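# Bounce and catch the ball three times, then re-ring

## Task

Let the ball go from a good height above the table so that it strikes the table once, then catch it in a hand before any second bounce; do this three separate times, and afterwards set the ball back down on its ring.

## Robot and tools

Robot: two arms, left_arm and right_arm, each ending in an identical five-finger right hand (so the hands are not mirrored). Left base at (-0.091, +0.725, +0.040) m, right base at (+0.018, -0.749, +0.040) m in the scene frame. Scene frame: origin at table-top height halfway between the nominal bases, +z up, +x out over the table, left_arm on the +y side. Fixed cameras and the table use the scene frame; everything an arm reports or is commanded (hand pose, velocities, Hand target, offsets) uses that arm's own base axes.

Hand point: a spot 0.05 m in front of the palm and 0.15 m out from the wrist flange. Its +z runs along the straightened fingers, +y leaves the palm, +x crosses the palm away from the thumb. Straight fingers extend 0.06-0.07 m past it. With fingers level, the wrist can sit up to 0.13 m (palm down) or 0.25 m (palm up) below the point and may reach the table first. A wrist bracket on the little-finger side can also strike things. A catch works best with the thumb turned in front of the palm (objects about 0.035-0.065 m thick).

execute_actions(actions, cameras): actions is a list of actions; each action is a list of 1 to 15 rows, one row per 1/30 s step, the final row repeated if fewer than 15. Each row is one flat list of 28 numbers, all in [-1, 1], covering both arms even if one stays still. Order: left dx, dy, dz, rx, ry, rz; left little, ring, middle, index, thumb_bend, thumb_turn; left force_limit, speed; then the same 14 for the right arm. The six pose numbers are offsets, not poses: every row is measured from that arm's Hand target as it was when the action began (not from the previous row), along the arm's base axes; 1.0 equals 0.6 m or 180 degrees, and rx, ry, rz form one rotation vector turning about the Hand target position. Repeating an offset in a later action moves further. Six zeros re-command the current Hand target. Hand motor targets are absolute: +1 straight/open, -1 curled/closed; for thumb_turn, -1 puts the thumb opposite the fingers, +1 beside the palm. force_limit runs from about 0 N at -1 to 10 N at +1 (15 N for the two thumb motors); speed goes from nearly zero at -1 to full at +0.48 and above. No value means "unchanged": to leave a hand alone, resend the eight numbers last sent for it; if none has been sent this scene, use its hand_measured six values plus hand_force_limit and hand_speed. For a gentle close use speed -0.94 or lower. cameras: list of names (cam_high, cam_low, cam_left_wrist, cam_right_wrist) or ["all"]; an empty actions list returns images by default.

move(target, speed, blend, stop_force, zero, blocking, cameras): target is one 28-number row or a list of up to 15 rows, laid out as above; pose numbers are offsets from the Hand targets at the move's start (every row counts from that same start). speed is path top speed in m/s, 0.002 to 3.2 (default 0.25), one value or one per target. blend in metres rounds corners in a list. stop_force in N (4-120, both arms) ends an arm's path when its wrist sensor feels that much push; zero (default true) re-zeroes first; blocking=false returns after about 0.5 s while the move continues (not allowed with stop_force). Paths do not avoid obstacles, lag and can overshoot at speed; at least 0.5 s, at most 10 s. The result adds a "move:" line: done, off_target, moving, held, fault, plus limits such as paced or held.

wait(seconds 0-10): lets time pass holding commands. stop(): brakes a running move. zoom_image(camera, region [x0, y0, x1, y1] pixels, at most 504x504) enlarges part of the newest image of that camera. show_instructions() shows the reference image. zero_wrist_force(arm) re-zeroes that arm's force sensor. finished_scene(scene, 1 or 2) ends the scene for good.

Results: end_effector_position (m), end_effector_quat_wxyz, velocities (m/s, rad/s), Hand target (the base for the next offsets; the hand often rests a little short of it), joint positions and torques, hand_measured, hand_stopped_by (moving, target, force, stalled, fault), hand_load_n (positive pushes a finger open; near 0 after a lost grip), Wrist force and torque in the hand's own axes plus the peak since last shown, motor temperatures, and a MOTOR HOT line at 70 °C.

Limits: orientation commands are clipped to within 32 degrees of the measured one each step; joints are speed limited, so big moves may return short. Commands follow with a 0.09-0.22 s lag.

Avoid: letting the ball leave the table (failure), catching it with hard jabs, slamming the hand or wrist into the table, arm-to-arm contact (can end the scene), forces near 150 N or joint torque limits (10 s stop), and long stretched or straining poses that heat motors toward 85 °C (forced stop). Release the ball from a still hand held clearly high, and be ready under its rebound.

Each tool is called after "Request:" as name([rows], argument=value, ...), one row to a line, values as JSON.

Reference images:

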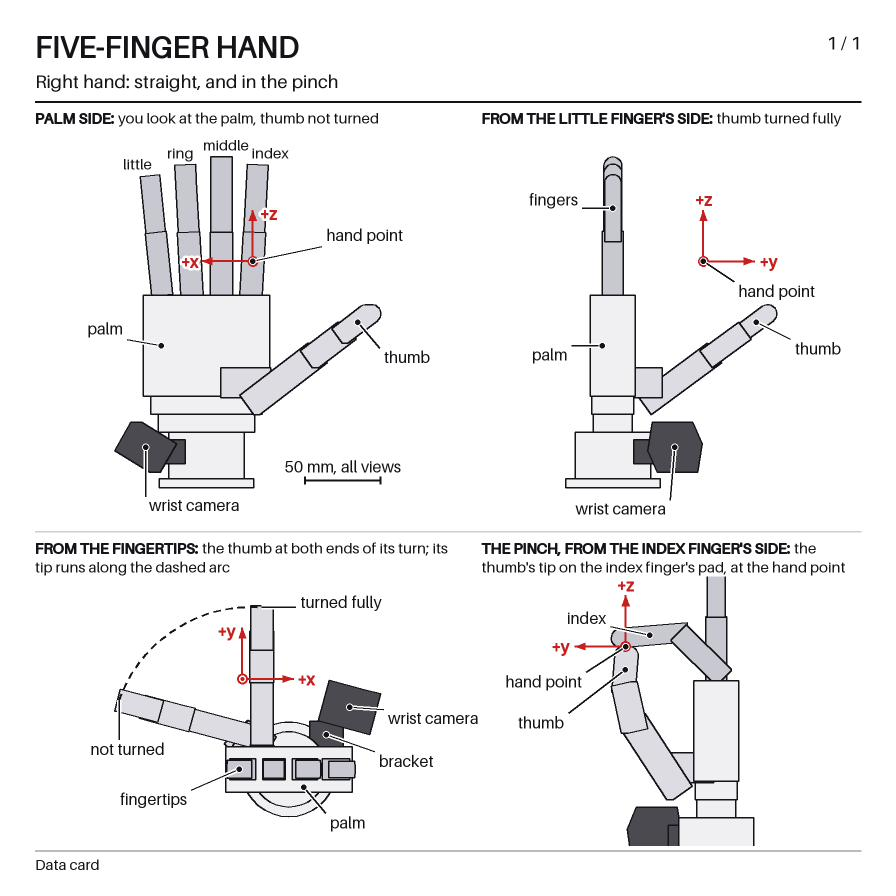

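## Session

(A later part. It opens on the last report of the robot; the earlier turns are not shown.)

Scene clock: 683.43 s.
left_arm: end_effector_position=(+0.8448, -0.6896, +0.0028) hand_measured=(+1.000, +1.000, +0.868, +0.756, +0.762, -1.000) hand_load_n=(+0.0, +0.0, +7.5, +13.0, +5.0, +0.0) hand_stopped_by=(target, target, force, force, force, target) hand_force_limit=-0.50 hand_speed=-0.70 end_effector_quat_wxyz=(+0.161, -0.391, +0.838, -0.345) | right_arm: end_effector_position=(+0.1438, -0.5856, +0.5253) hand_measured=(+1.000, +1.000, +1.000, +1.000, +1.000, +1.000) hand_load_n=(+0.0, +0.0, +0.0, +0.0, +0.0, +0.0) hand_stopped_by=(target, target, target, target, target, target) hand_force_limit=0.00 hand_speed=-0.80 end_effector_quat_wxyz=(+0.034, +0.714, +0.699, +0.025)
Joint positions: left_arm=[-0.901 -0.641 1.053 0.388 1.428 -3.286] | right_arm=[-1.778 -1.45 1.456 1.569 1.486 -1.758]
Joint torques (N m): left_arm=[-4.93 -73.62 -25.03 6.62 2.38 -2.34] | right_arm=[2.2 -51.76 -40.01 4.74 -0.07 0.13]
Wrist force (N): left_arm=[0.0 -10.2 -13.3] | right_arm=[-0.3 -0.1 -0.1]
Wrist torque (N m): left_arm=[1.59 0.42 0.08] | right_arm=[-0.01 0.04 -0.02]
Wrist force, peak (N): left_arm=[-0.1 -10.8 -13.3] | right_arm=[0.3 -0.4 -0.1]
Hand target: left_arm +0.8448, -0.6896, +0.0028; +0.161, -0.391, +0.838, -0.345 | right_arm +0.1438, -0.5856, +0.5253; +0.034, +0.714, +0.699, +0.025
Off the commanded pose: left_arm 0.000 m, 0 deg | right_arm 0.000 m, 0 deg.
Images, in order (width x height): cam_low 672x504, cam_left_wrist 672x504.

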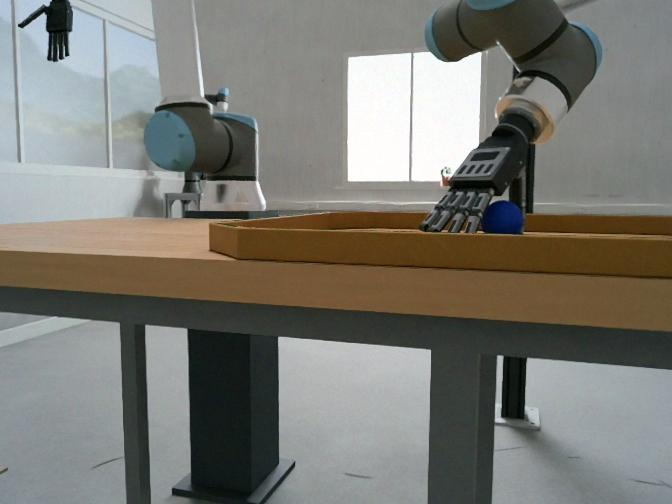

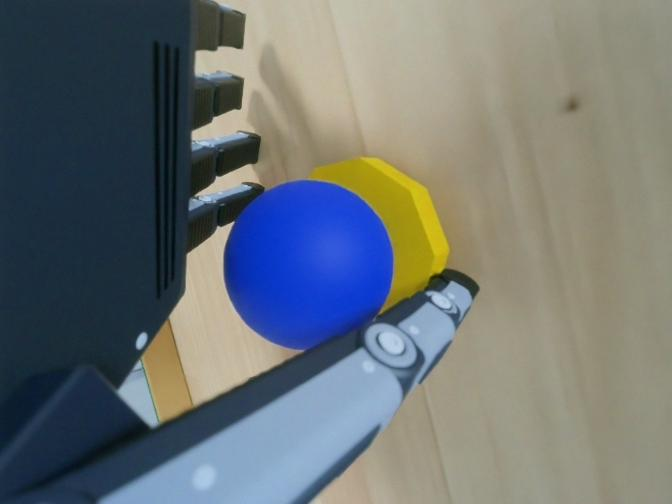

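Request:
move(target=[0,0,0.035,0,0,0,1,1,1,1,1,-1,-0.5,0.2,0,0,0,0,0,0,1,1,1,1,1,1,0,-0.8], speed=0.05)

Request:
execute_actions([
  [[0,0,0,0,0,0,1,1,-0.2,-0.2,-0.1,-1,-0.5,-0.7,0,0,0,0,0,0,1,1,1,1,1,1,0,-0.8]],
  [[0,0,0,0,0,0,1,1,-0.2,-0.2,-0.1,-1,-0.5,-0.7,0,0,0,0,0,0,1,1,1,1,1,1,0,-0.8]],
  [[0,0,0,0,0,0,1,1,-0.2,-0.2,-0.1,-1,-0.5,-0.7,0,0,0,0,0,0,1,1,1,1,1,1,0,-0.8]],
  [[0,0,0,0,0,0,1,1,-0.2,-0.2,-0.1,-1,-0.5,-0.7,0,0,0,0,0,0,1,1,1,1,1,1,0,-0.8]],
], cameras=["cam_low","cam_left_wrist"])

Scene clock: 703.47 s.
left_arm: end_effector_position=(+0.8448, -0.6896, +0.0236) hand_measured=(+1.000, +1.000, +1.000, +1.000, +1.000, -1.000) hand_load_n=(+0.0, +0.0, +0.0, +0.0, +0.0, +0.0) hand_stopped_by=(target, target, target, target, target, target) hand_force_limit=-0.50 hand_speed=0.20 end_effector_quat_wxyz=(+0.161, -0.391, +0.838, -0.345) | right_arm: end_effector_position=(+0.1438, -0.5856, +0.5253) hand_measured=(+1.000, +1.000, +1.000, +1.000, +1.000, +1.000) hand_load_n=(+0.0, +0.0, +0.0, +0.0, +0.0, +0.0) hand_stopped_by=(target, target, target, target, target, target) hand_force_limit=0.00 hand_speed=-0.80 end_effector_quat_wxyz=(+0.034, +0.714, +0.699, +0.025)
Joint positions: left_arm=[-0.901 -0.656 1.043 0.413 1.428 -3.286] | right_arm=[-1.778 -1.45 1.456 1.569 1.486 -1.758]
Joint torques (N m): left_arm=[7.3 -118.58 -48.01 4.09 0.13 -1.89] | right_arm=[1.09 -53.02 -41.3 4.46 -0.19 0.41]
Wrist force (N): left_arm=[-1.0 2.6 -1.4] | right_arm=[0.2 -0.1 -0.1]
Wrist torque (N m): left_arm=[0.42 0.26 0.15] | right_arm=[0.00 -0.03 0.01]
Wrist force, peak (N): left_arm=[0.0 -10.7 -13.9] | right_arm=[0.2 -0.5 -0.2]
Hand target: left_arm +0.8448, -0.6896, +0.0238; +0.161, -0.391, +0.838, -0.345 | right_arm +0.1438, -0.5856, +0.5253; +0.034, +0.714, +0.699, +0.025
Off the commanded pose: left_arm 0.000 m, 0 deg | right_arm 0.000 m, 0 deg.
move: done

Scene clock: 705.67 s.
left_arm: end_effector_position=(+0.8448, -0.6896, +0.0238) hand_measured=(+1.000, +1.000, +0.312, +0.202, +0.592, -1.000) hand_load_n=(+0.0, +0.0, +5.0, +5.5, +5.5, -0.5) hand_stopped_by=(target, target, force, force, force, target) hand_force_limit=-0.50 hand_speed=-0.70 end_effector_quat_wxyz=(+0.161, -0.391, +0.838, -0.345) | right_arm: end_effector_position=(+0.1438, -0.5856, +0.5253) hand_measured=(+1.000, +1.000, +1.000, +1.000, +1.000, +1.000) hand_load_n=(+0.0, +0.0, +0.0, +0.0, +0.0, +0.0) hand_stopped_by=(target, target, target, target, target, target) hand_force_limit=0.00 hand_speed=-0.80 end_effector_quat_wxyz=(+0.034, +0.714, +0.699, +0.025)
Joint positions: left_arm=[-0.901 -0.656 1.042 0.413 1.428 -3.286] | right_arm=[-1.778 -1.45 1.456 1.569 1.486 -1.758]
Joint torques (N m): left_arm=[6.53 -110.03 -37.44 4 -2.69 -1.42] | right_arm=[2.81 -52.62 -40.87 4.66 -0.1 0.38]
Wrist force (N): left_arm=[0.0 0.1 -0.5] | right_arm=[0.2 0.1 0.1]
Wrist torque (N m): left_arm=[0.49 0.28 0.11] | right_arm=[0.01 -0.03 0.01]
Wrist force, peak (N): left_arm=[-1.4 2.8 -2.2] | right_arm=[0.0 -0.6 -0.1]
Hand target: left_arm +0.8448, -0.6896, +0.0238; +0.161, -0.391, +0.838, -0.345 | right_arm +0.1438, -0.5856, +0.5253; +0.034, +0.714, +0.699, +0.025
Off the commanded pose: left_arm 0.000 m, 0 deg | right_arm 0.000 m, 0 deg.
Images, in order (width x height): cam_low 672x504, cam_left_wrist 672x504.

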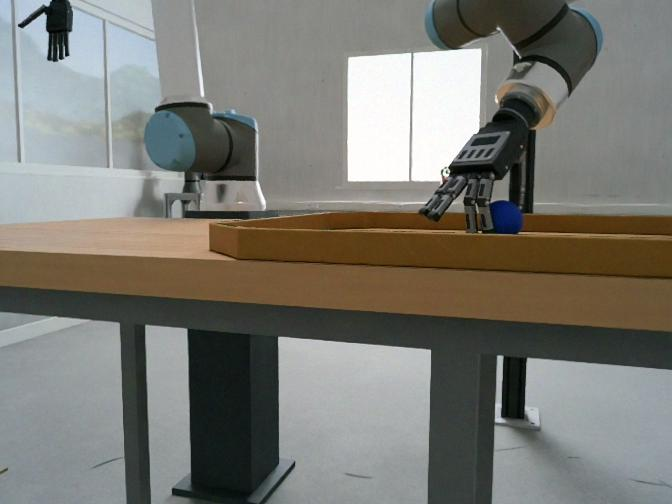

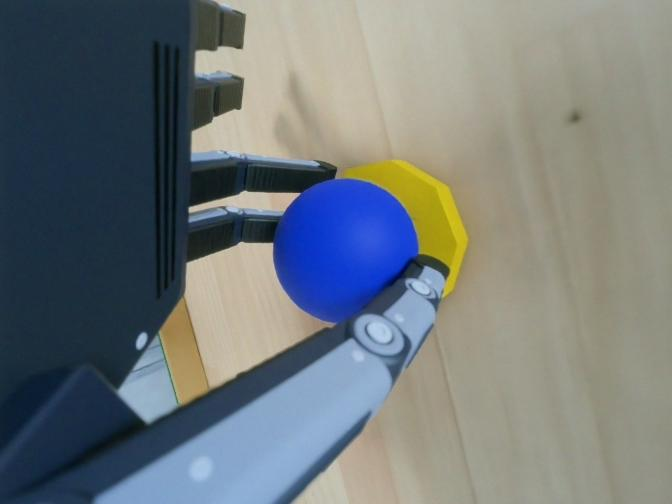

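Request:
move(target=[0,0,0.1,0,0,0,1,1,-0.2,-0.2,-0.1,-1,-0.5,-0.7,0,0,0,0,0,0,1,1,1,1,1,1,0,-0.8], speed=0.08, cameras=["cam_low","cam_left_wrist"])

Scene clock: 714.67 s.
left_arm: end_effector_position=(+0.8448, -0.6896, +0.0837) hand_measured=(+1.000, +1.000, +0.312, +0.202, +0.592, -1.000) hand_load_n=(+0.0, +0.0, +0.0, +6.5, +5.5, -0.5) hand_stopped_by=(target, target, force, force, force, target) hand_force_limit=-0.50 hand_speed=-0.70 end_effector_quat_wxyz=(+0.161, -0.391, +0.838, -0.345) | right_arm: end_effector_position=(+0.1438, -0.5856, +0.5253) hand_measured=(+1.000, +1.000, +1.000, +1.000, +1.000, +1.000) hand_load_n=(+0.0, +0.0, +0.0, +0.0, +0.0, +0.0) hand_stopped_by=(target, target, target, target, target, target) hand_force_limit=0.00 hand_speed=-0.80 end_effector_quat_wxyz=(+0.034, +0.714, +0.699, +0.025)
Joint positions: left_arm=[-0.901 -0.695 1.005 0.49 1.428 -3.286] | right_arm=[-1.778 -1.45 1.456 1.569 1.486 -1.758]
Joint torques (N m): left_arm=[5.14 -118.08 -49.96 3.89 -2.42 1.5] | right_arm=[1.65 -52.21 -40.9 4.37 -0.33 0.07]
Wrist force (N): left_arm=[-1.3 2.9 -1.2] | right_arm=[0.0 -0.2 0.0]
Wrist torque (N m): left_arm=[0.44 0.31 0.13] | right_arm=[-0.02 0.01 0.00]
Wrist force, peak (N): left_arm=[-1.4 3.1 -1.7] | right_arm=[0.4 -0.2 -0.1]
Hand target: left_arm +0.8448, -0.6896, +0.0838; +0.161, -0.391, +0.838, -0.345 | right_arm +0.1438, -0.5856, +0.5253; +0.034, +0.714, +0.699, +0.025
Off the commanded pose: left_arm 0.000 m, 0 deg | right_arm 0.000 m, 0 deg.
move: done
Images, in order (width x height): cam_low 672x504, cam_left_wrist 672x504.

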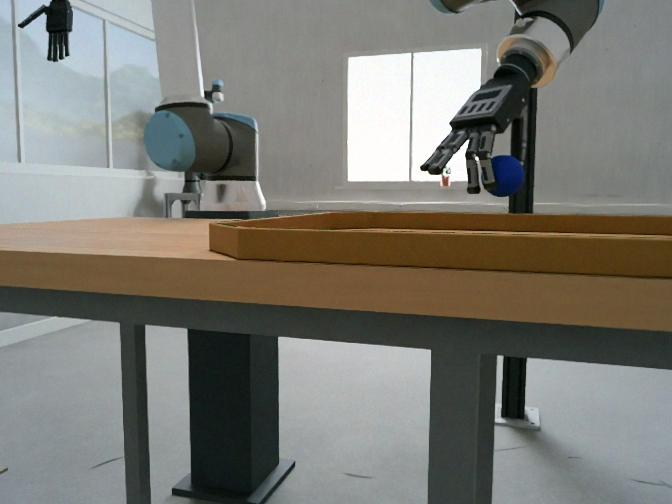

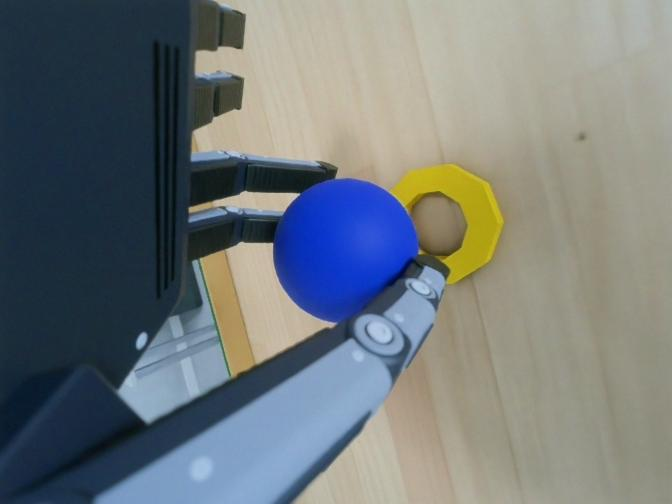

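Request:
execute_actions([
  [[0,0,0,0,0,0,1,1,-0.21,-0.2,-0.1,-1,-0.5,-0.8,0,0,0,0,0,0,1,1,1,1,1,1,0,-0.8]],
  [[0,0,0,0,0,0,1,1,-0.21,-0.2,-0.1,-1,-0.5,-0.8,0,0,0,0,0,0,1,1,1,1,1,1,0,-0.8]],
])

Request:
move(target=[-0.158,0.4,0.527,0,0,0,1,1,-0.21,-0.2,-0.1,-1,-0.5,-0.8,0,0,0,0,0,0,1,1,1,1,1,1,0,-0.8], speed=0.3, cameras=["cam_low","cam_left_wrist","cam_high"])

Scene clock: 751.17 s.
left_arm: end_effector_position=(+0.8448, -0.6896, +0.0838) hand_measured=(+1.000, +1.000, +0.166, +0.202, +0.592, -1.000) hand_load_n=(+0.0, +0.0, +6.0, +3.5, +7.5, +0.5) hand_stopped_by=(target, target, force, force, force, target) hand_force_limit=-0.50 hand_speed=-0.80 end_effector_quat_wxyz=(+0.161, -0.391, +0.838, -0.345) | right_arm: end_effector_position=(+0.1438, -0.5856, +0.5253) hand_measured=(+1.000, +1.000, +1.000, +1.000, +1.000, +1.000) hand_load_n=(+0.0, +0.0, +0.0, +0.0, +0.0, +0.0) hand_stopped_by=(target, target, target, target, target, target) hand_force_limit=0.00 hand_speed=-0.80 end_effector_quat_wxyz=(+0.034, +0.714, +0.699, +0.025)
Joint positions: left_arm=[-0.901 -0.695 1.005 0.49 1.428 -3.286] | right_arm=[-1.778 -1.45 1.456 1.569 1.486 -1.758]
Joint torques (N m): left_arm=[-7.97 -117.37 -49.37 4.13 -2.35 1.65] | right_arm=[1.86 -52.85 -41.16 4.55 -0.23 0.67]
Wrist force (N): left_arm=[-1.5 2.7 -1.2] | right_arm=[0.0 -0.1 0.3]
Wrist torque (N m): left_arm=[0.41 0.35 0.11] | right_arm=[-0.02 -0.01 0.00]
Wrist force, peak (N): left_arm=[-1.3 3.2 -1.5] | right_arm=[0.5 -0.1 0.0]
Hand target: left_arm +0.8448, -0.6896, +0.0838; +0.161, -0.391, +0.838, -0.345 | right_arm +0.1438, -0.5856, +0.5253; +0.034, +0.714, +0.699, +0.025
Off the commanded pose: left_arm 0.000 m, 0 deg | right_arm 0.000 m, 0 deg.

Scene clock: 753.10 s.
left_arm: end_effector_position=(+0.7501, -0.4497, +0.3998) hand_measured=(+1.000, +1.000, +0.166, +0.202, +0.592, -1.000) hand_load_n=(+0.0, +0.0, +6.0, +3.5, +7.5, +0.5) hand_stopped_by=(target, target, force, force, force, target) hand_force_limit=-0.50 hand_speed=-0.80 end_effector_quat_wxyz=(+0.161, -0.391, +0.838, -0.345) | right_arm: end_effector_position=(+0.1438, -0.5856, +0.5253) hand_measured=(+1.000, +1.000, +1.000, +1.000, +1.000, +1.000) hand_load_n=(+0.0, +0.0, +0.0, +0.0, +0.0, +0.0) hand_stopped_by=(target, target, target, target, target, target) hand_force_limit=0.00 hand_speed=-0.80 end_effector_quat_wxyz=(+0.034, +0.714, +0.699, +0.025)
Joint positions: left_arm=[-0.793 -1.204 1.268 0.728 1.503 -3.209] | right_arm=[-1.778 -1.45 1.456 1.569 1.486 -1.758]
Joint torques (N m): left_arm=[11.01 -83.3 -26.33 4.02 1.89 2.21] | right_arm=[0.26 -53.17 -41.37 4.63 -0.13 0.39]
Wrist force (N): left_arm=[-1.2 2.4 -1.2] | right_arm=[-0.1 0.0 0.1]
Wrist torque (N m): left_arm=[0.39 0.26 -0.06] | right_arm=[0.00 0.02 -0.01]
Wrist force, peak (N): left_arm=[-2.0 2.1 -3.1] | right_arm=[0.4 -0.2 -0.2]
Hand target: left_arm +0.7500, -0.4496, +0.4000; +0.161, -0.391, +0.838, -0.345 | right_arm +0.1438, -0.5856, +0.5253; +0.034, +0.714, +0.699, +0.025
Off the commanded pose: left_arm 0.000 m, 0 deg | right_arm 0.000 m, 0 deg.
move: done
Images, in order (width x height): cam_high 672x504, cam_low 672x504, cam_left_wrist 672x504.

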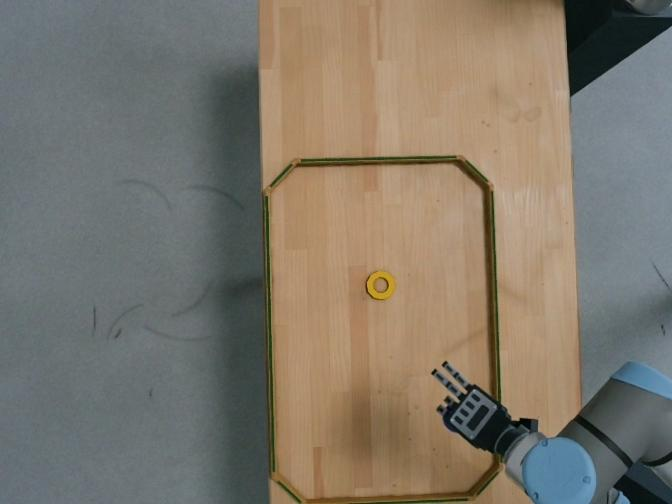

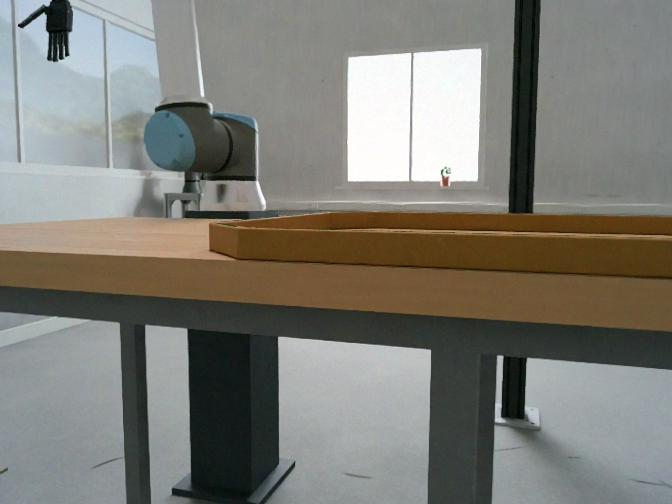

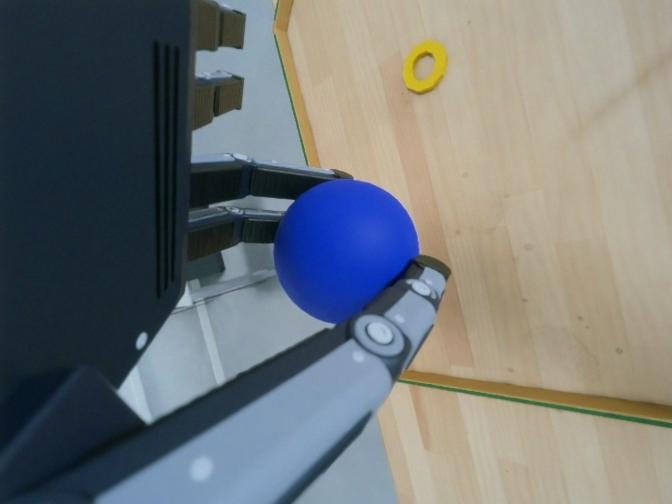

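Request:
move(target=[-0.05,-0.25,0,0,0,0,1,1,-0.21,-0.2,-0.1,-1,-0.5,-0.8,0,0,0,0,0,0,1,1,1,1,1,1,0,-0.8], speed=0.25, cameras=["cam_low","cam_left_wrist","cam_high"])

Request:
execute_actions([
  [[0,0,0,0,0,0,1,1,0.95,0.95,0.95,-1,-0.5,1,0,0,0,0,0,0,1,1,1,1,1,1,0,-0.8]],
], cameras=["cam_low","cam_left_wrist","cam_high"])

Scene clock: 773.50 s.
left_arm: end_effector_position=(+0.7200, -0.5995, +0.4000) hand_measured=(+1.000, +1.000, +0.166, +0.202, +0.592, -1.000) hand_load_n=(+0.0, -0.5, +6.0, +3.0, +7.5, +0.5) hand_stopped_by=(target, target, force, force, force, target) hand_force_limit=-0.50 hand_speed=-0.80 end_effector_quat_wxyz=(+0.161, -0.391, +0.838, -0.345) | right_arm: end_effector_position=(+0.1438, -0.5856, +0.5253) hand_measured=(+1.000, +1.000, +1.000, +1.000, +1.000, +1.000) hand_load_n=(+0.0, +0.0, +0.0, +0.0, +0.0, +0.0) hand_stopped_by=(target, target, target, target, target, target) hand_force_limit=0.00 hand_speed=-0.80 end_effector_quat_wxyz=(+0.034, +0.714, +0.699, +0.025)
Joint positions: left_arm=[-0.955 -1.082 1.094 0.794 1.39 -3.325] | right_arm=[-1.778 -1.45 1.456 1.569 1.486 -1.758]
Joint torques (N m): left_arm=[-11.22 -65.57 -51.15 3.74 -2.67 -2.03] | right_arm=[2.07 -52.86 -41.33 4.46 -0.31 0.58]
Wrist force (N): left_arm=[-1.2 2.6 -1.4] | right_arm=[0.0 0.0 -0.4]
Wrist torque (N m): left_arm=[0.42 0.33 0.07] | right_arm=[0.03 0.02 0.00]
Wrist force, peak (N): left_arm=[-3.1 2.5 -1.9] | right_arm=[0.2 -0.5 0.0]
Hand target: left_arm +0.7200, -0.5996, +0.4000; +0.161, -0.391, +0.838, -0.345 | right_arm +0.1438, -0.5856, +0.5253; +0.034, +0.714, +0.699, +0.025
Off the commanded pose: left_arm 0.000 m, 0 deg | right_arm 0.000 m, 0 deg.
move: done
Images, in order (width x height): cam_high 672x504, cam_low 672x504, cam_left_wrist 672x504.

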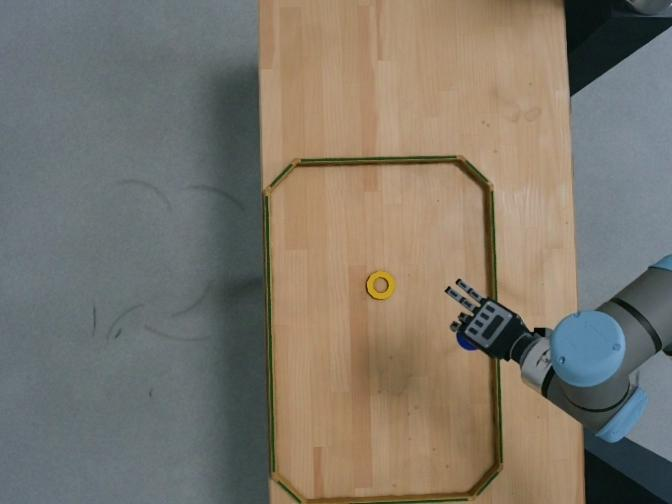

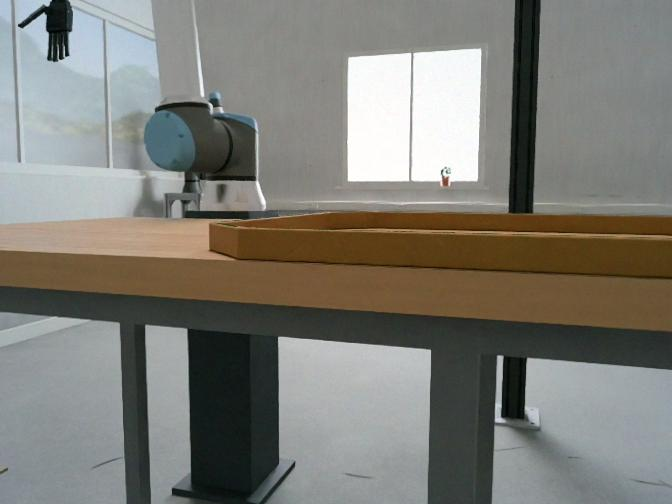

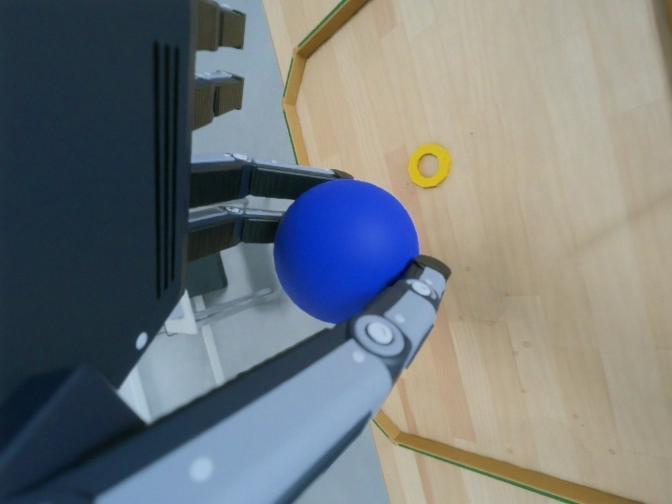

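Scene clock: 774.20 s.
left_arm: end_effector_position=(+0.7200, -0.5996, +0.4000) hand_measured=(+1.000, +1.000, +0.950, +0.950, +0.950, -1.000) hand_load_n=(+0.0, +0.0, -0.5, -0.5, +0.0, +0.0) hand_stopped_by=(target, target, target, target, target, target) hand_force_limit=-0.50 hand_speed=1.00 end_effector_quat_wxyz=(+0.161, -0.391, +0.838, -0.345) | right_arm: end_effector_position=(+0.1438, -0.5856, +0.5253) hand_measured=(+1.000, +1.000, +1.000, +1.000, +1.000, +1.000) hand_load_n=(+0.0, +0.0, +0.0, +0.0, +0.0, +0.0) hand_stopped_by=(target, target, target, target, target, target) hand_force_limit=0.00 hand_speed=-0.80 end_effector_quat_wxyz=(+0.034, +0.714, +0.699, +0.025)
Joint positions: left_arm=[-0.955 -1.082 1.094 0.794 1.39 -3.325] | right_arm=[-1.778 -1.45 1.456 1.569 1.486 -1.758]
Joint torques (N m): left_arm=[-11.69 -68.13 -50.92 3.89 -2.38 -2.18] | right_arm=[0.9 -52.93 -41.38 4.76 -0.12 0.33]
Wrist force (N): left_arm=[-1.0 2.4 -1.8] | right_arm=[0.1 -0.3 0.0]
Wrist torque (N m): left_arm=[0.43 0.29 0.09] | right_arm=[-0.05 -0.02 0.00]
Wrist force, peak (N): left_arm=[-1.5 2.3 -2.3] | right_arm=[0.5 0.1 0.0]
Hand target: left_arm +0.7200, -0.5996, +0.4000; +0.161, -0.391, +0.838, -0.345 | right_arm +0.1438, -0.5856, +0.5253; +0.034, +0.714, +0.699, +0.025
Off the commanded pose: left_arm 0.000 m, 0 deg | right_arm 0.000 m, 0 deg.
Images, in order (width x height): cam_high 672x504, cam_low 672x504, cam_left_wrist 672x504.

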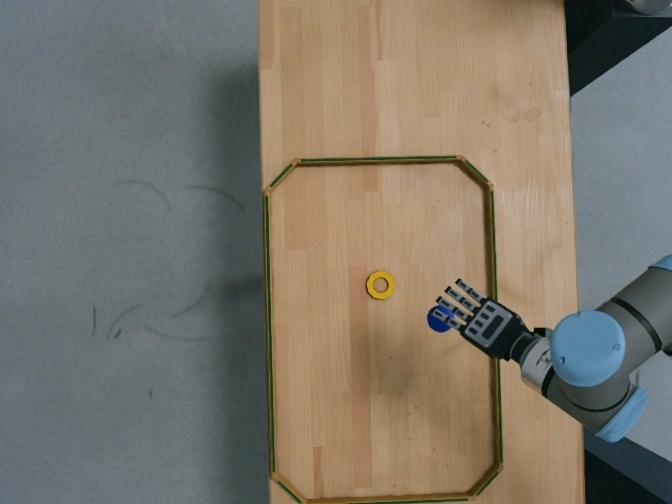

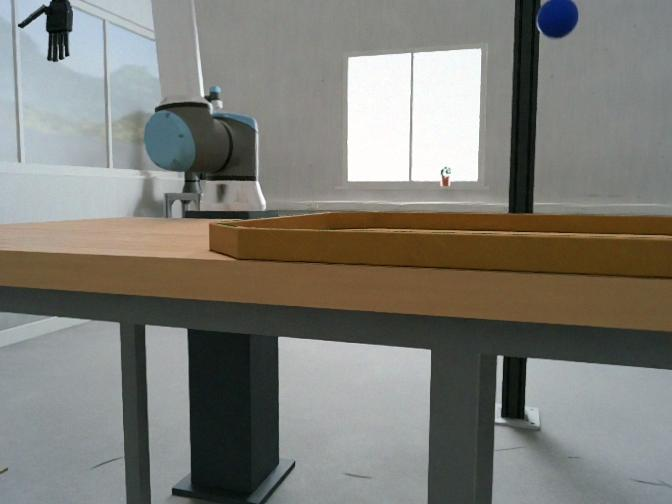

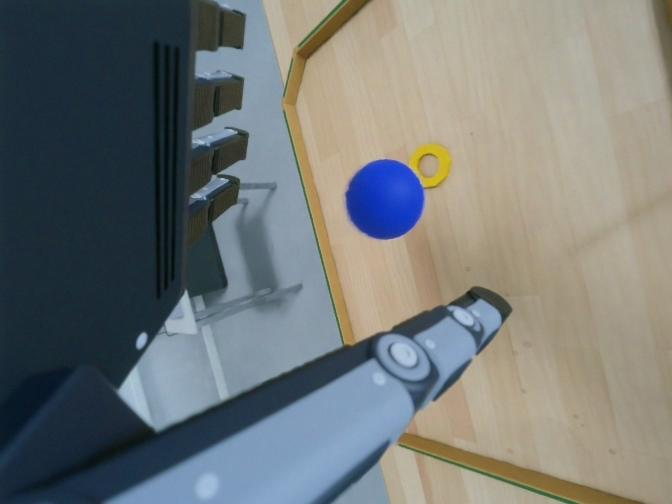

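Request:
wait(seconds=0.1, cameras=["cam_high","cam_low","cam_left_wrist"])

Scene clock: 803.40 s.
left_arm: end_effector_position=(+0.7200, -0.5996, +0.4000) hand_measured=(+1.000, +1.000, +0.950, +0.950, +0.950, -1.000) hand_load_n=(+0.0, +0.0, +0.0, +0.0, +0.0, +0.0) hand_stopped_by=(target, target, target, target, target, target) hand_force_limit=-0.50 hand_speed=1.00 end_effector_quat_wxyz=(+0.161, -0.391, +0.838, -0.345) | right_arm: end_effector_position=(+0.1438, -0.5856, +0.5253) hand_measured=(+1.000, +1.000, +1.000, +1.000, +1.000, +1.000) hand_load_n=(+0.0, +0.0, +0.0, +0.0, +0.0, +0.0) hand_stopped_by=(target, target, target, target, target, target) hand_force_limit=0.00 hand_speed=-0.80 end_effector_quat_wxyz=(+0.034, +0.714, +0.699, +0.025)
Joint positions: left_arm=[-0.955 -1.082 1.094 0.794 1.39 -3.325] | right_arm=[-1.778 -1.45 1.456 1.569 1.486 -1.758]
Joint torques (N m): left_arm=[-9.91 -69.25 -44.51 0.39 1.4 -2.49] | right_arm=[0.92 -52.06 -41.22 5.04 -0.4 0.58]
Wrist force (N): left_arm=[-1.1 2.1 -1.7] | right_arm=[0.2 -0.1 -0.1]
Wrist torque (N m): left_arm=[0.37 0.30 0.07] | right_arm=[-0.02 -0.03 0.01]
Wrist force, peak (N): left_arm=[-1.2 2.5 -2.2] | right_arm=[0.4 -0.3 -0.4]
Hand target: left_arm +0.7200, -0.5996, +0.4000; +0.161, -0.391, +0.838, -0.345 | right_arm +0.1438, -0.5856, +0.5253; +0.034, +0.714, +0.699, +0.025
Off the commanded pose: left_arm 0.000 m, 0 deg | right_arm 0.000 m, 0 deg.
wait: 0.10 s; at rest from the start
Images, in order (width x height): cam_high 672x504, cam_low 672x504, cam_left_wrist 672x504.

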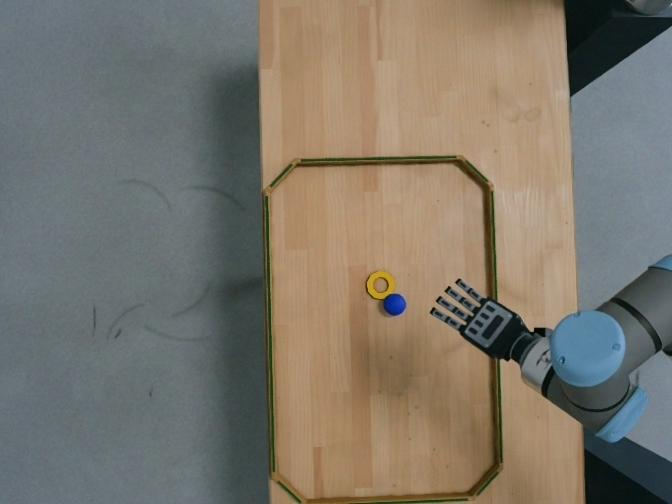

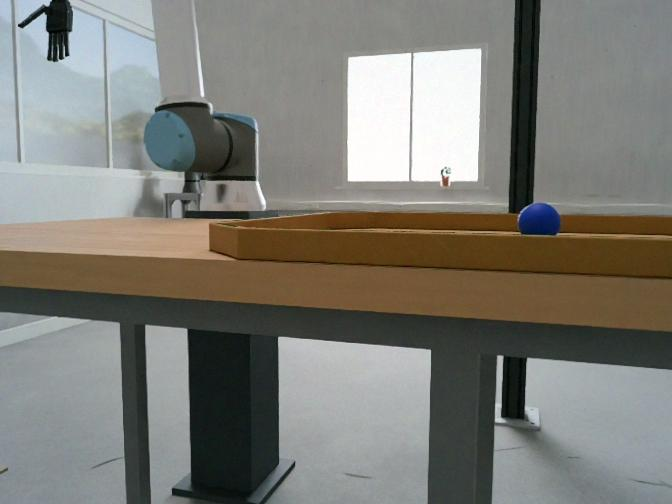

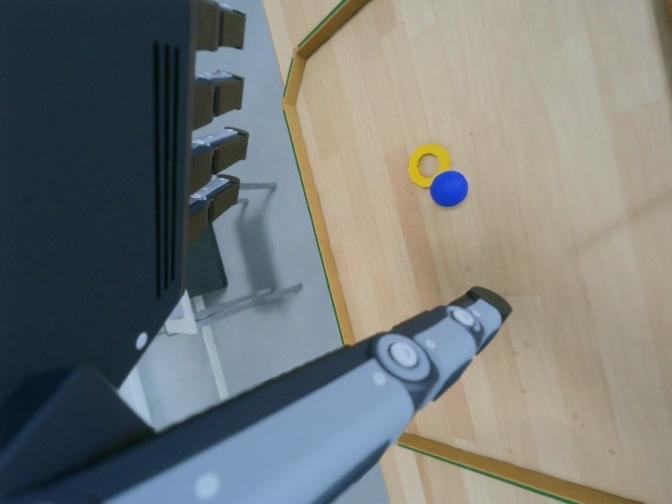

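Request:
zoom_image(camera="cam_high", region=[340, 245, 430, 335])

Scaled by 5.600 from the camera's 672x504 image, which has a finer 960x720 frame.

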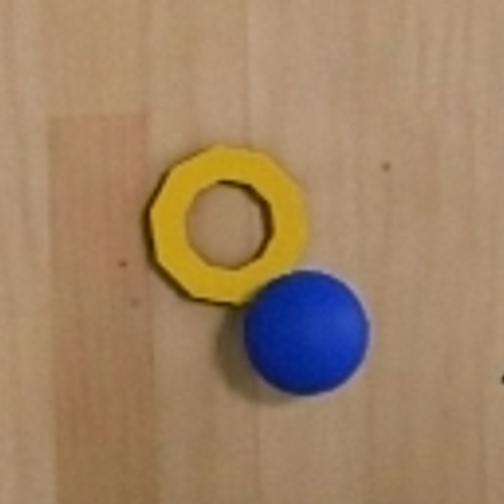

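Request:
move(target=[0.158,-0.076,-0.4667,0,0,0,1,1,1,1,1,-1,-0.5,0.5,0,0,0,0,0,0,1,1,1,1,1,1,0,-0.8], speed=0.3, cameras=["cam_high","cam_low","cam_left_wrist"])

Scene clock: 846.97 s.
left_arm: end_effector_position=(+0.8148, -0.6452, +0.1201) hand_measured=(+1.000, +1.000, +1.000, +1.000, +1.000, -1.000) hand_load_n=(+0.0, +0.0, +0.0, +0.0, +0.0, +0.0) hand_stopped_by=(target, target, target, target, target, target) hand_force_limit=-0.50 hand_speed=0.50 end_effector_quat_wxyz=(+0.161, -0.391, +0.838, -0.345) | right_arm: end_effector_position=(+0.1438, -0.5856, +0.5253) hand_measured=(+1.000, +1.000, +1.000, +1.000, +1.000, +1.000) hand_load_n=(+0.0, +0.0, -0.5, +0.0, -0.5, +0.0) hand_stopped_by=(target, target, target, target, target, target) hand_force_limit=0.00 hand_speed=-0.80 end_effector_quat_wxyz=(+0.034, +0.714, +0.699, +0.025)
Joint positions: left_arm=[-0.896 -0.81 1.146 0.463 1.431 -3.283] | right_arm=[-1.778 -1.45 1.456 1.569 1.486 -1.758]
Joint torques (N m): left_arm=[10.25 -88.69 -48.89 -0.95 1.9 2.24] | right_arm=[2.6 -53.35 -41.38 4.96 -0.25 0.72]
Wrist force (N): left_arm=[-1.6 2.6 -1.7] | right_arm=[0.2 -0.4 -0.2]
Wrist torque (N m): left_arm=[0.43 0.38 -0.03] | right_arm=[-0.04 -0.02 0.00]
Wrist force, peak (N): left_arm=[-1.9 3.5 0.2] | right_arm=[0.4 -0.2 -0.4]
Hand target: left_arm +0.8148, -0.6452, +0.1200; +0.161, -0.391, +0.838, -0.345 | right_arm +0.1438, -0.5856, +0.5253; +0.034, +0.714, +0.699, +0.025
Off the commanded pose: left_arm 0.000 m, 0 deg | right_arm 0.000 m, 0 deg.
move: done
Images, in order (width x height): cam_high 672x504, cam_low 672x504, cam_left_wrist 672x504.

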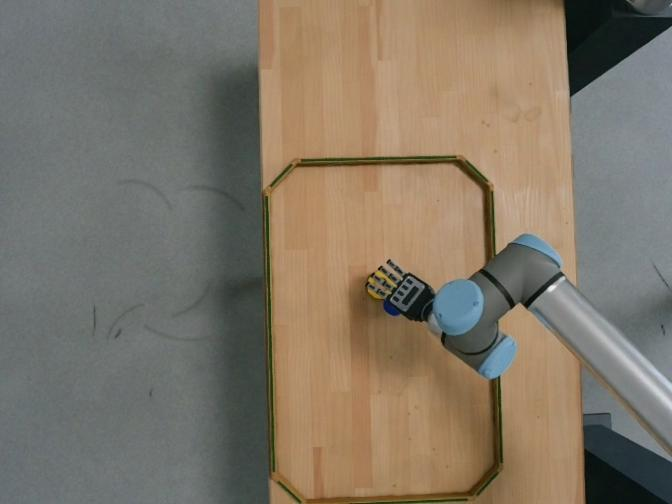

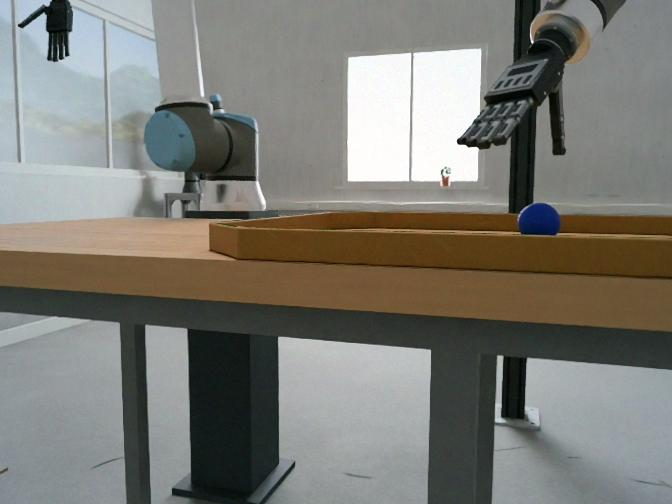

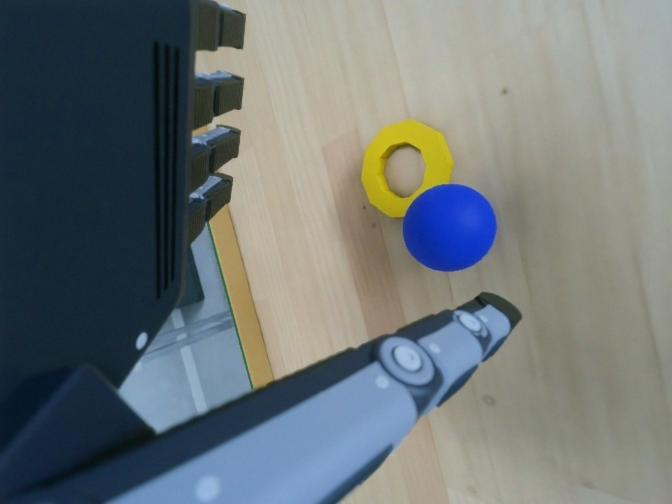

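Request:
move(target=[0,0,-0.16,0,0,0,1,1,1,1,1,-1,-0.5,0.5,0,0,0,0,0,0,1,1,1,1,1,1,0,-0.8], speed=0.12, stop_force=8, cameras=["cam_low","cam_left_wrist"])

Scene clock: 855.67 s.
left_arm: end_effector_position=(+0.8148, -0.6452, +0.0240) hand_measured=(+1.000, +1.000, +1.000, +1.000, +1.000, -1.000) hand_load_n=(+0.0, +0.0, +0.0, +0.0, +0.0, +0.0) hand_stopped_by=(target, target, target, target, target, target) hand_force_limit=-0.50 hand_speed=0.50 end_effector_quat_wxyz=(+0.161, -0.391, +0.838, -0.345) | right_arm: end_effector_position=(+0.1438, -0.5856, +0.5253) hand_measured=(+1.000, +1.000, +1.000, +1.000, +1.000, +1.000) hand_load_n=(+0.0, +0.0, +0.0, +0.0, -0.5, +0.0) hand_stopped_by=(target, target, target, target, target, target) hand_force_limit=0.00 hand_speed=-0.80 end_effector_quat_wxyz=(+0.034, +0.714, +0.699, +0.025)
Joint positions: left_arm=[-0.896 -0.743 1.207 0.335 1.431 -3.283] | right_arm=[-1.778 -1.45 1.456 1.569 1.486 -1.758]
Joint torques (N m): left_arm=[-0.77 -87.24 -22.02 -0.74 1.12 2.22] | right_arm=[3.29 -52.8 -41.57 4.57 -0.18 0.58]
Wrist force (N): left_arm=[-0.8 2.3 -2.0] | right_arm=[-0.1 -0.1 0.2]
Wrist torque (N m): left_arm=[0.42 0.18 0.02] | right_arm=[-0.03 0.01 -0.01]
Wrist force, peak (N): left_arm=[-1.6 2.7 -1.9] | right_arm=[0.4 -0.1 -0.4]
Hand target: left_arm +0.8148, -0.6452, +0.0240; +0.161, -0.391, +0.838, -0.345 | right_arm +0.1438, -0.5856, +0.5253; +0.034, +0.714, +0.699, +0.025
Off the commanded pose: left_arm 0.000 m, 0 deg | right_arm 0.000 m, 0 deg.
move: done
Images, in order (width x height): cam_low 672x504, cam_left_wrist 672x504.

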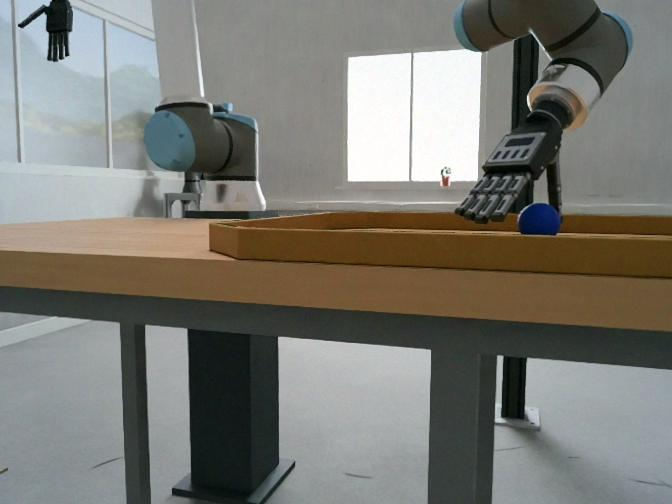

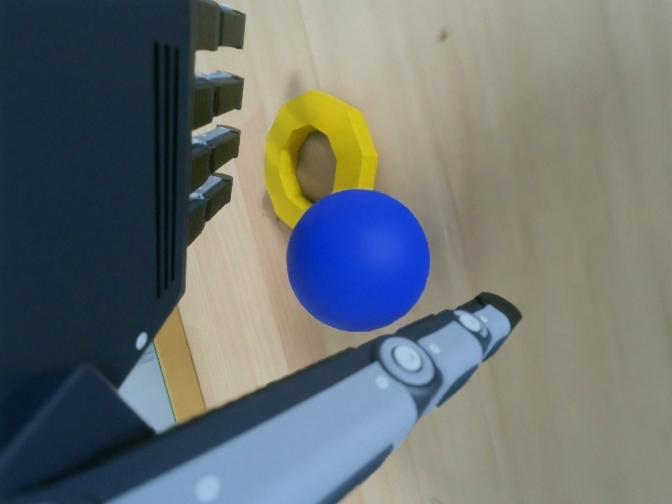

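Request:
execute_actions([
  [[0,0,0.003,0,0,0,1,1,-0.2,-0.2,-0.1,-1,-0.7,-0.75,0,0,0,0,0,0,1,1,1,1,1,1,0,-0.8]],
  [[0,0,0,0,0,0,1,1,-0.2,-0.2,-0.1,-1,-0.7,-0.75,0,0,0,0,0,0,1,1,1,1,1,1,0,-0.8]],
  [[0,0,0,0,0,0,1,1,-0.2,-0.2,-0.1,-1,-0.7,-0.75,0,0,0,0,0,0,1,1,1,1,1,1,0,-0.8]],
  [[0,0,0,0,0,0,1,1,-0.2,-0.2,-0.1,-1,-0.7,-0.75,0,0,0,0,0,0,1,1,1,1,1,1,0,-0.8]],
], cameras=["cam_low","cam_left_wrist"])

Scene clock: 870.87 s.
left_arm: end_effector_position=(+0.8148, -0.6452, +0.0258) hand_measured=(+1.000, +1.000, +0.288, +0.194, +0.622, -1.000) hand_load_n=(+0.0, +0.0, +5.0, +4.5, +4.5, +0.0) hand_stopped_by=(target, target, force, force, force, target) hand_force_limit=-0.70 hand_speed=-0.75 end_effector_quat_wxyz=(+0.161, -0.391, +0.838, -0.345) | right_arm: end_effector_position=(+0.1438, -0.5856, +0.5253) hand_measured=(+1.000, +1.000, +1.000, +1.000, +1.000, +1.000) hand_load_n=(+0.0, +0.0, +0.0, +0.0, +0.0, +0.0) hand_stopped_by=(target, target, target, target, target, target) hand_force_limit=0.00 hand_speed=-0.80 end_effector_quat_wxyz=(+0.034, +0.714, +0.699, +0.025)
Joint positions: left_arm=[-0.896 -0.745 1.206 0.337 1.431 -3.283] | right_arm=[-1.778 -1.45 1.456 1.569 1.486 -1.758]
Joint torques (N m): left_arm=[-5.14 -91.41 -32.05 2.41 0.46 1.83] | right_arm=[0.91 -52.84 -42.02 5 -0.38 0.7]
Wrist force (N): left_arm=[-1.2 -0.7 -1.3] | right_arm=[-0.1 0.1 0.1]
Wrist torque (N m): left_arm=[0.53 0.15 -0.06] | right_arm=[0.02 0.01 0.00]
Wrist force, peak (N): left_arm=[-1.2 2.8 -2.7] | right_arm=[0.4 -0.3 -0.3]
Hand target: left_arm +0.8148, -0.6452, +0.0258; +0.161, -0.391, +0.838, -0.345 | right_arm +0.1438, -0.5856, +0.5253; +0.034, +0.714, +0.699, +0.025
Off the commanded pose: left_arm 0.000 m, 0 deg | right_arm 0.000 m, 0 deg.
Images, in order (width x height): cam_low 672x504, cam_left_wrist 672x504.

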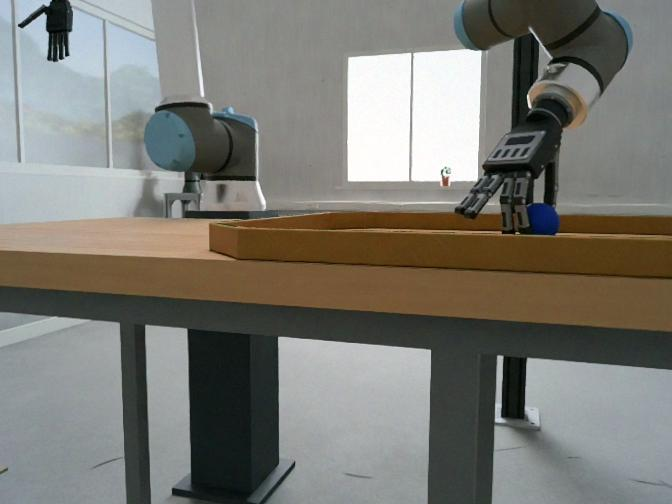

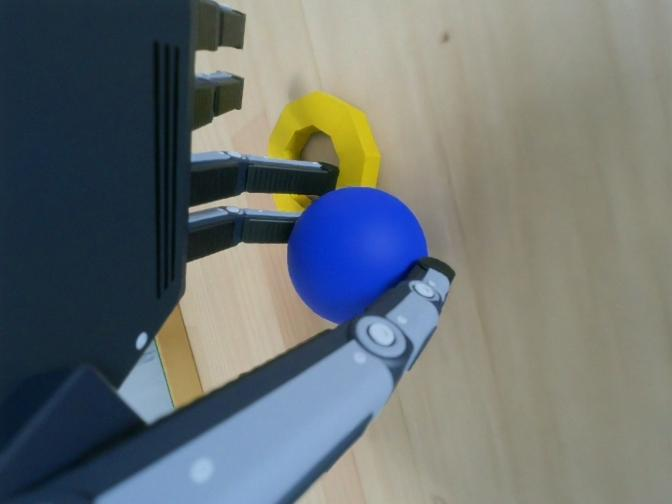

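Request:
move([
  [0,0,0.1,0,0,0,1,1,-0.2,-0.2,-0.1,-1,-0.7,-0.75,0,0,0,0,0,0,1,1,1,1,1,1,0,-0.8],
  [-0.158,0.242,0.6237,0,0,0,1,1,-0.2,-0.2,-0.1,-1,-0.7,-0.75,0,0,0,0,0,0,1,1,1,1,1,1,0,-0.8],
], speed=0.3, blend=[0.04,0])

Request:
execute_actions([
  [[0,0,0,0,0,0,1,1,-0.2,-0.2,0.63,-1,-0.7,-0.9,0,0,0,0,0,0,1,1,1,1,1,1,0,-0.8]],
], cameras=["cam_left_wrist","cam_low"])

Scene clock: 948.40 s.
left_arm: end_effector_position=(+0.7201, -0.5001, +0.3998) hand_measured=(+1.000, +1.000, +0.288, +0.194, +0.622, -1.000) hand_load_n=(+0.0, +0.0, +0.0, +5.0, +4.5, -0.5) hand_stopped_by=(target, target, force, force, force, target) hand_force_limit=-0.70 hand_speed=-0.75 end_effector_quat_wxyz=(+0.161, -0.391, +0.838, -0.345) | right_arm: end_effector_position=(+0.1438, -0.5856, +0.5253) hand_measured=(+1.000, +1.000, +1.000, +1.000, +1.000, +1.000) hand_load_n=(+0.0, -0.5, +0.0, +0.0, +0.0, +0.0) hand_stopped_by=(target, target, target, target, target, target) hand_force_limit=0.00 hand_speed=-0.80 end_effector_quat_wxyz=(+0.034, +0.714, +0.699, +0.025)
Joint positions: left_arm=[-0.872 -1.198 1.26 0.735 1.448 -3.265] | right_arm=[-1.778 -1.45 1.456 1.569 1.486 -1.758]
Joint torques (N m): left_arm=[10.56 -86.33 -51.1 4.13 1.85 2.07] | right_arm=[1 -52.96 -40.94 4.94 -0.25 0.63]
Wrist force (N): left_arm=[-1.3 2.2 -1.4] | right_arm=[0.0 -0.2 -0.2]
Wrist torque (N m): left_arm=[0.35 0.30 -0.02] | right_arm=[-0.01 0.01 -0.01]
Wrist force, peak (N): left_arm=[-0.9 4.2 0.2] | right_arm=[0.5 -0.3 -0.2]
Hand target: left_arm +0.7200, -0.5000, +0.4000; +0.161, -0.391, +0.838, -0.345 | right_arm +0.1438, -0.5856, +0.5253; +0.034, +0.714, +0.699, +0.025
Off the commanded pose: left_arm 0.000 m, 0 deg | right_arm 0.000 m, 0 deg.
move: done; blend cut to 0.03 m at target 1

Scene clock: 949.10 s.
left_arm: end_effector_position=(+0.7200, -0.5000, +0.4000) hand_measured=(+1.000, +1.000, +0.288, +0.194, +0.632, -1.000) hand_load_n=(+0.0, +0.0, +0.0, +4.5, +3.5, -0.5) hand_stopped_by=(target, target, force, force, force, target) hand_force_limit=-0.70 hand_speed=-0.90 end_effector_quat_wxyz=(+0.161, -0.391, +0.838, -0.345) | right_arm: end_effector_position=(+0.1438, -0.5856, +0.5253) hand_measured=(+1.000, +1.000, +1.000, +1.000, +1.000, +1.000) hand_load_n=(+0.0, +0.0, +0.0, +0.0, +0.0, +0.0) hand_stopped_by=(target, target, target, target, target, target) hand_force_limit=0.00 hand_speed=-0.80 end_effector_quat_wxyz=(+0.034, +0.714, +0.699, +0.025)
Joint positions: left_arm=[-0.872 -1.198 1.26 0.735 1.448 -3.265] | right_arm=[-1.778 -1.45 1.456 1.569 1.486 -1.758]
Joint torques (N m): left_arm=[10.28 -87.31 -51.81 4.09 1.92 2.45] | right_arm=[2.07 -53.55 -41.58 4.75 -0.16 0.54]
Wrist force (N): left_arm=[-1.4 2.1 -1.3] | right_arm=[0.2 0.1 0.2]
Wrist torque (N m): left_arm=[0.33 0.32 -0.03] | right_arm=[0.00 -0.03 0.01]
Wrist force, peak (N): left_arm=[-1.6 2.5 -1.1] | right_arm=[0.4 -0.3 -0.1]
Hand target: left_arm +0.7200, -0.5000, +0.4000; +0.161, -0.391, +0.838, -0.345 | right_arm +0.1438, -0.5856, +0.5253; +0.034, +0.714, +0.699, +0.025
Off the commanded pose: left_arm 0.000 m, 0 deg | right_arm 0.000 m, 0 deg.
Images, in order (width x height): cam_low 672x504, cam_left_wrist 672x504.

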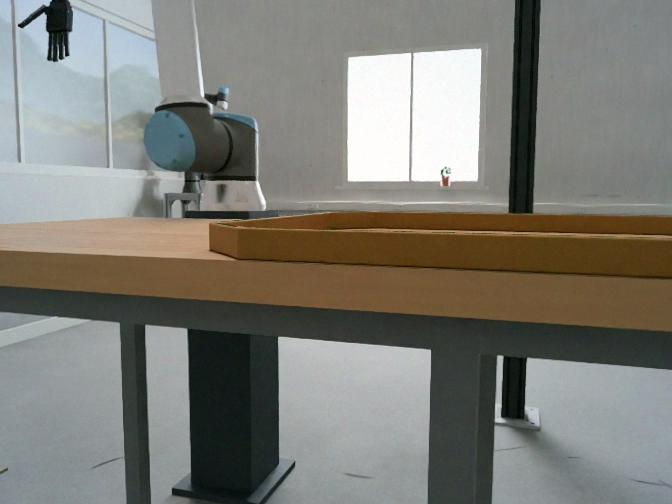

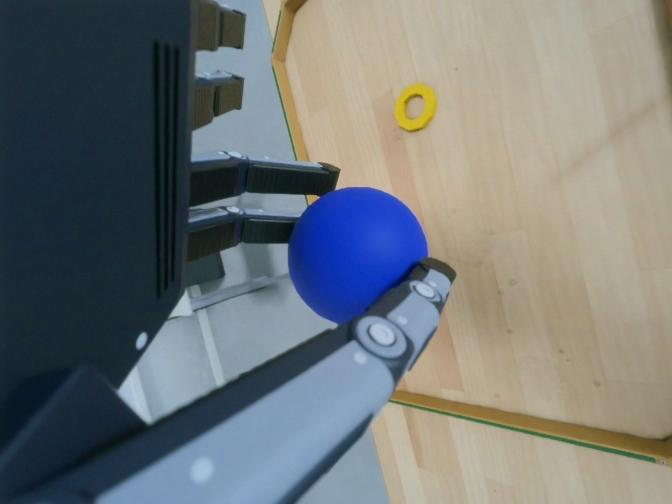

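Request:
execute_actions([
  [[0,0,0,0,0,0,1,1,-0.2,-0.2,0.652,-1,-0.7,-0.9,0,0,0,0,0,0,1,1,1,1,1,1,0,-0.8]],
], cameras=["cam_high"])

Scene clock: 961.90 s.
left_arm: end_effector_position=(+0.7200, -0.5000, +0.4000) hand_measured=(+1.000, +1.000, +0.288, +0.194, +0.652, -1.000) hand_load_n=(+0.0, +0.0, +0.0, +2.0, +1.5, +0.0) hand_stopped_by=(target, target, force, force, target, target) hand_force_limit=-0.70 hand_speed=-0.90 end_effector_quat_wxyz=(+0.161, -0.391, +0.838, -0.345) | right_arm: end_effector_position=(+0.1438, -0.5856, +0.5253) hand_measured=(+1.000, +1.000, +1.000, +1.000, +1.000, +1.000) hand_load_n=(-0.5, +0.0, +0.0, +0.0, +0.0, +0.0) hand_stopped_by=(target, target, target, target, target, target) hand_force_limit=0.00 hand_speed=-0.80 end_effector_quat_wxyz=(+0.034, +0.714, +0.699, +0.025)
Joint positions: left_arm=[-0.872 -1.198 1.26 0.735 1.448 -3.265] | right_arm=[-1.778 -1.45 1.456 1.569 1.486 -1.758]
Joint torques (N m): left_arm=[10.81 -87.44 -51.4 4.03 1.77 2.29] | right_arm=[0.31 -52.17 -41.84 4.9 -0.42 0.93]
Wrist force (N): left_arm=[-1.5 2.4 -1.6] | right_arm=[0.2 0.0 0.2]
Wrist torque (N m): left_arm=[0.38 0.34 -0.03] | right_arm=[0.00 -0.04 0.02]
Wrist force, peak (N): left_arm=[-1.6 2.4 -1.6] | right_arm=[0.1 -0.3 -0.4]
Hand target: left_arm +0.7200, -0.5000, +0.4000; +0.161, -0.391, +0.838, -0.345 | right_arm +0.1438, -0.5856, +0.5253; +0.034, +0.714, +0.699, +0.025
Off the commanded pose: left_arm 0.000 m, 0 deg | right_arm 0.000 m, 0 deg.
Images, in order (width x height): cam_high 672x504.

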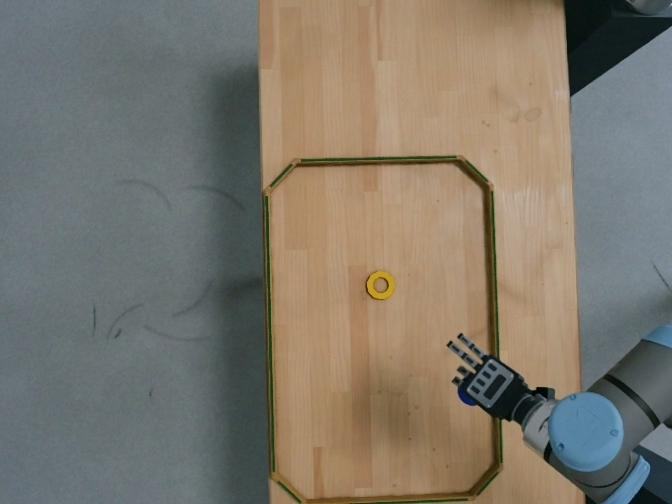

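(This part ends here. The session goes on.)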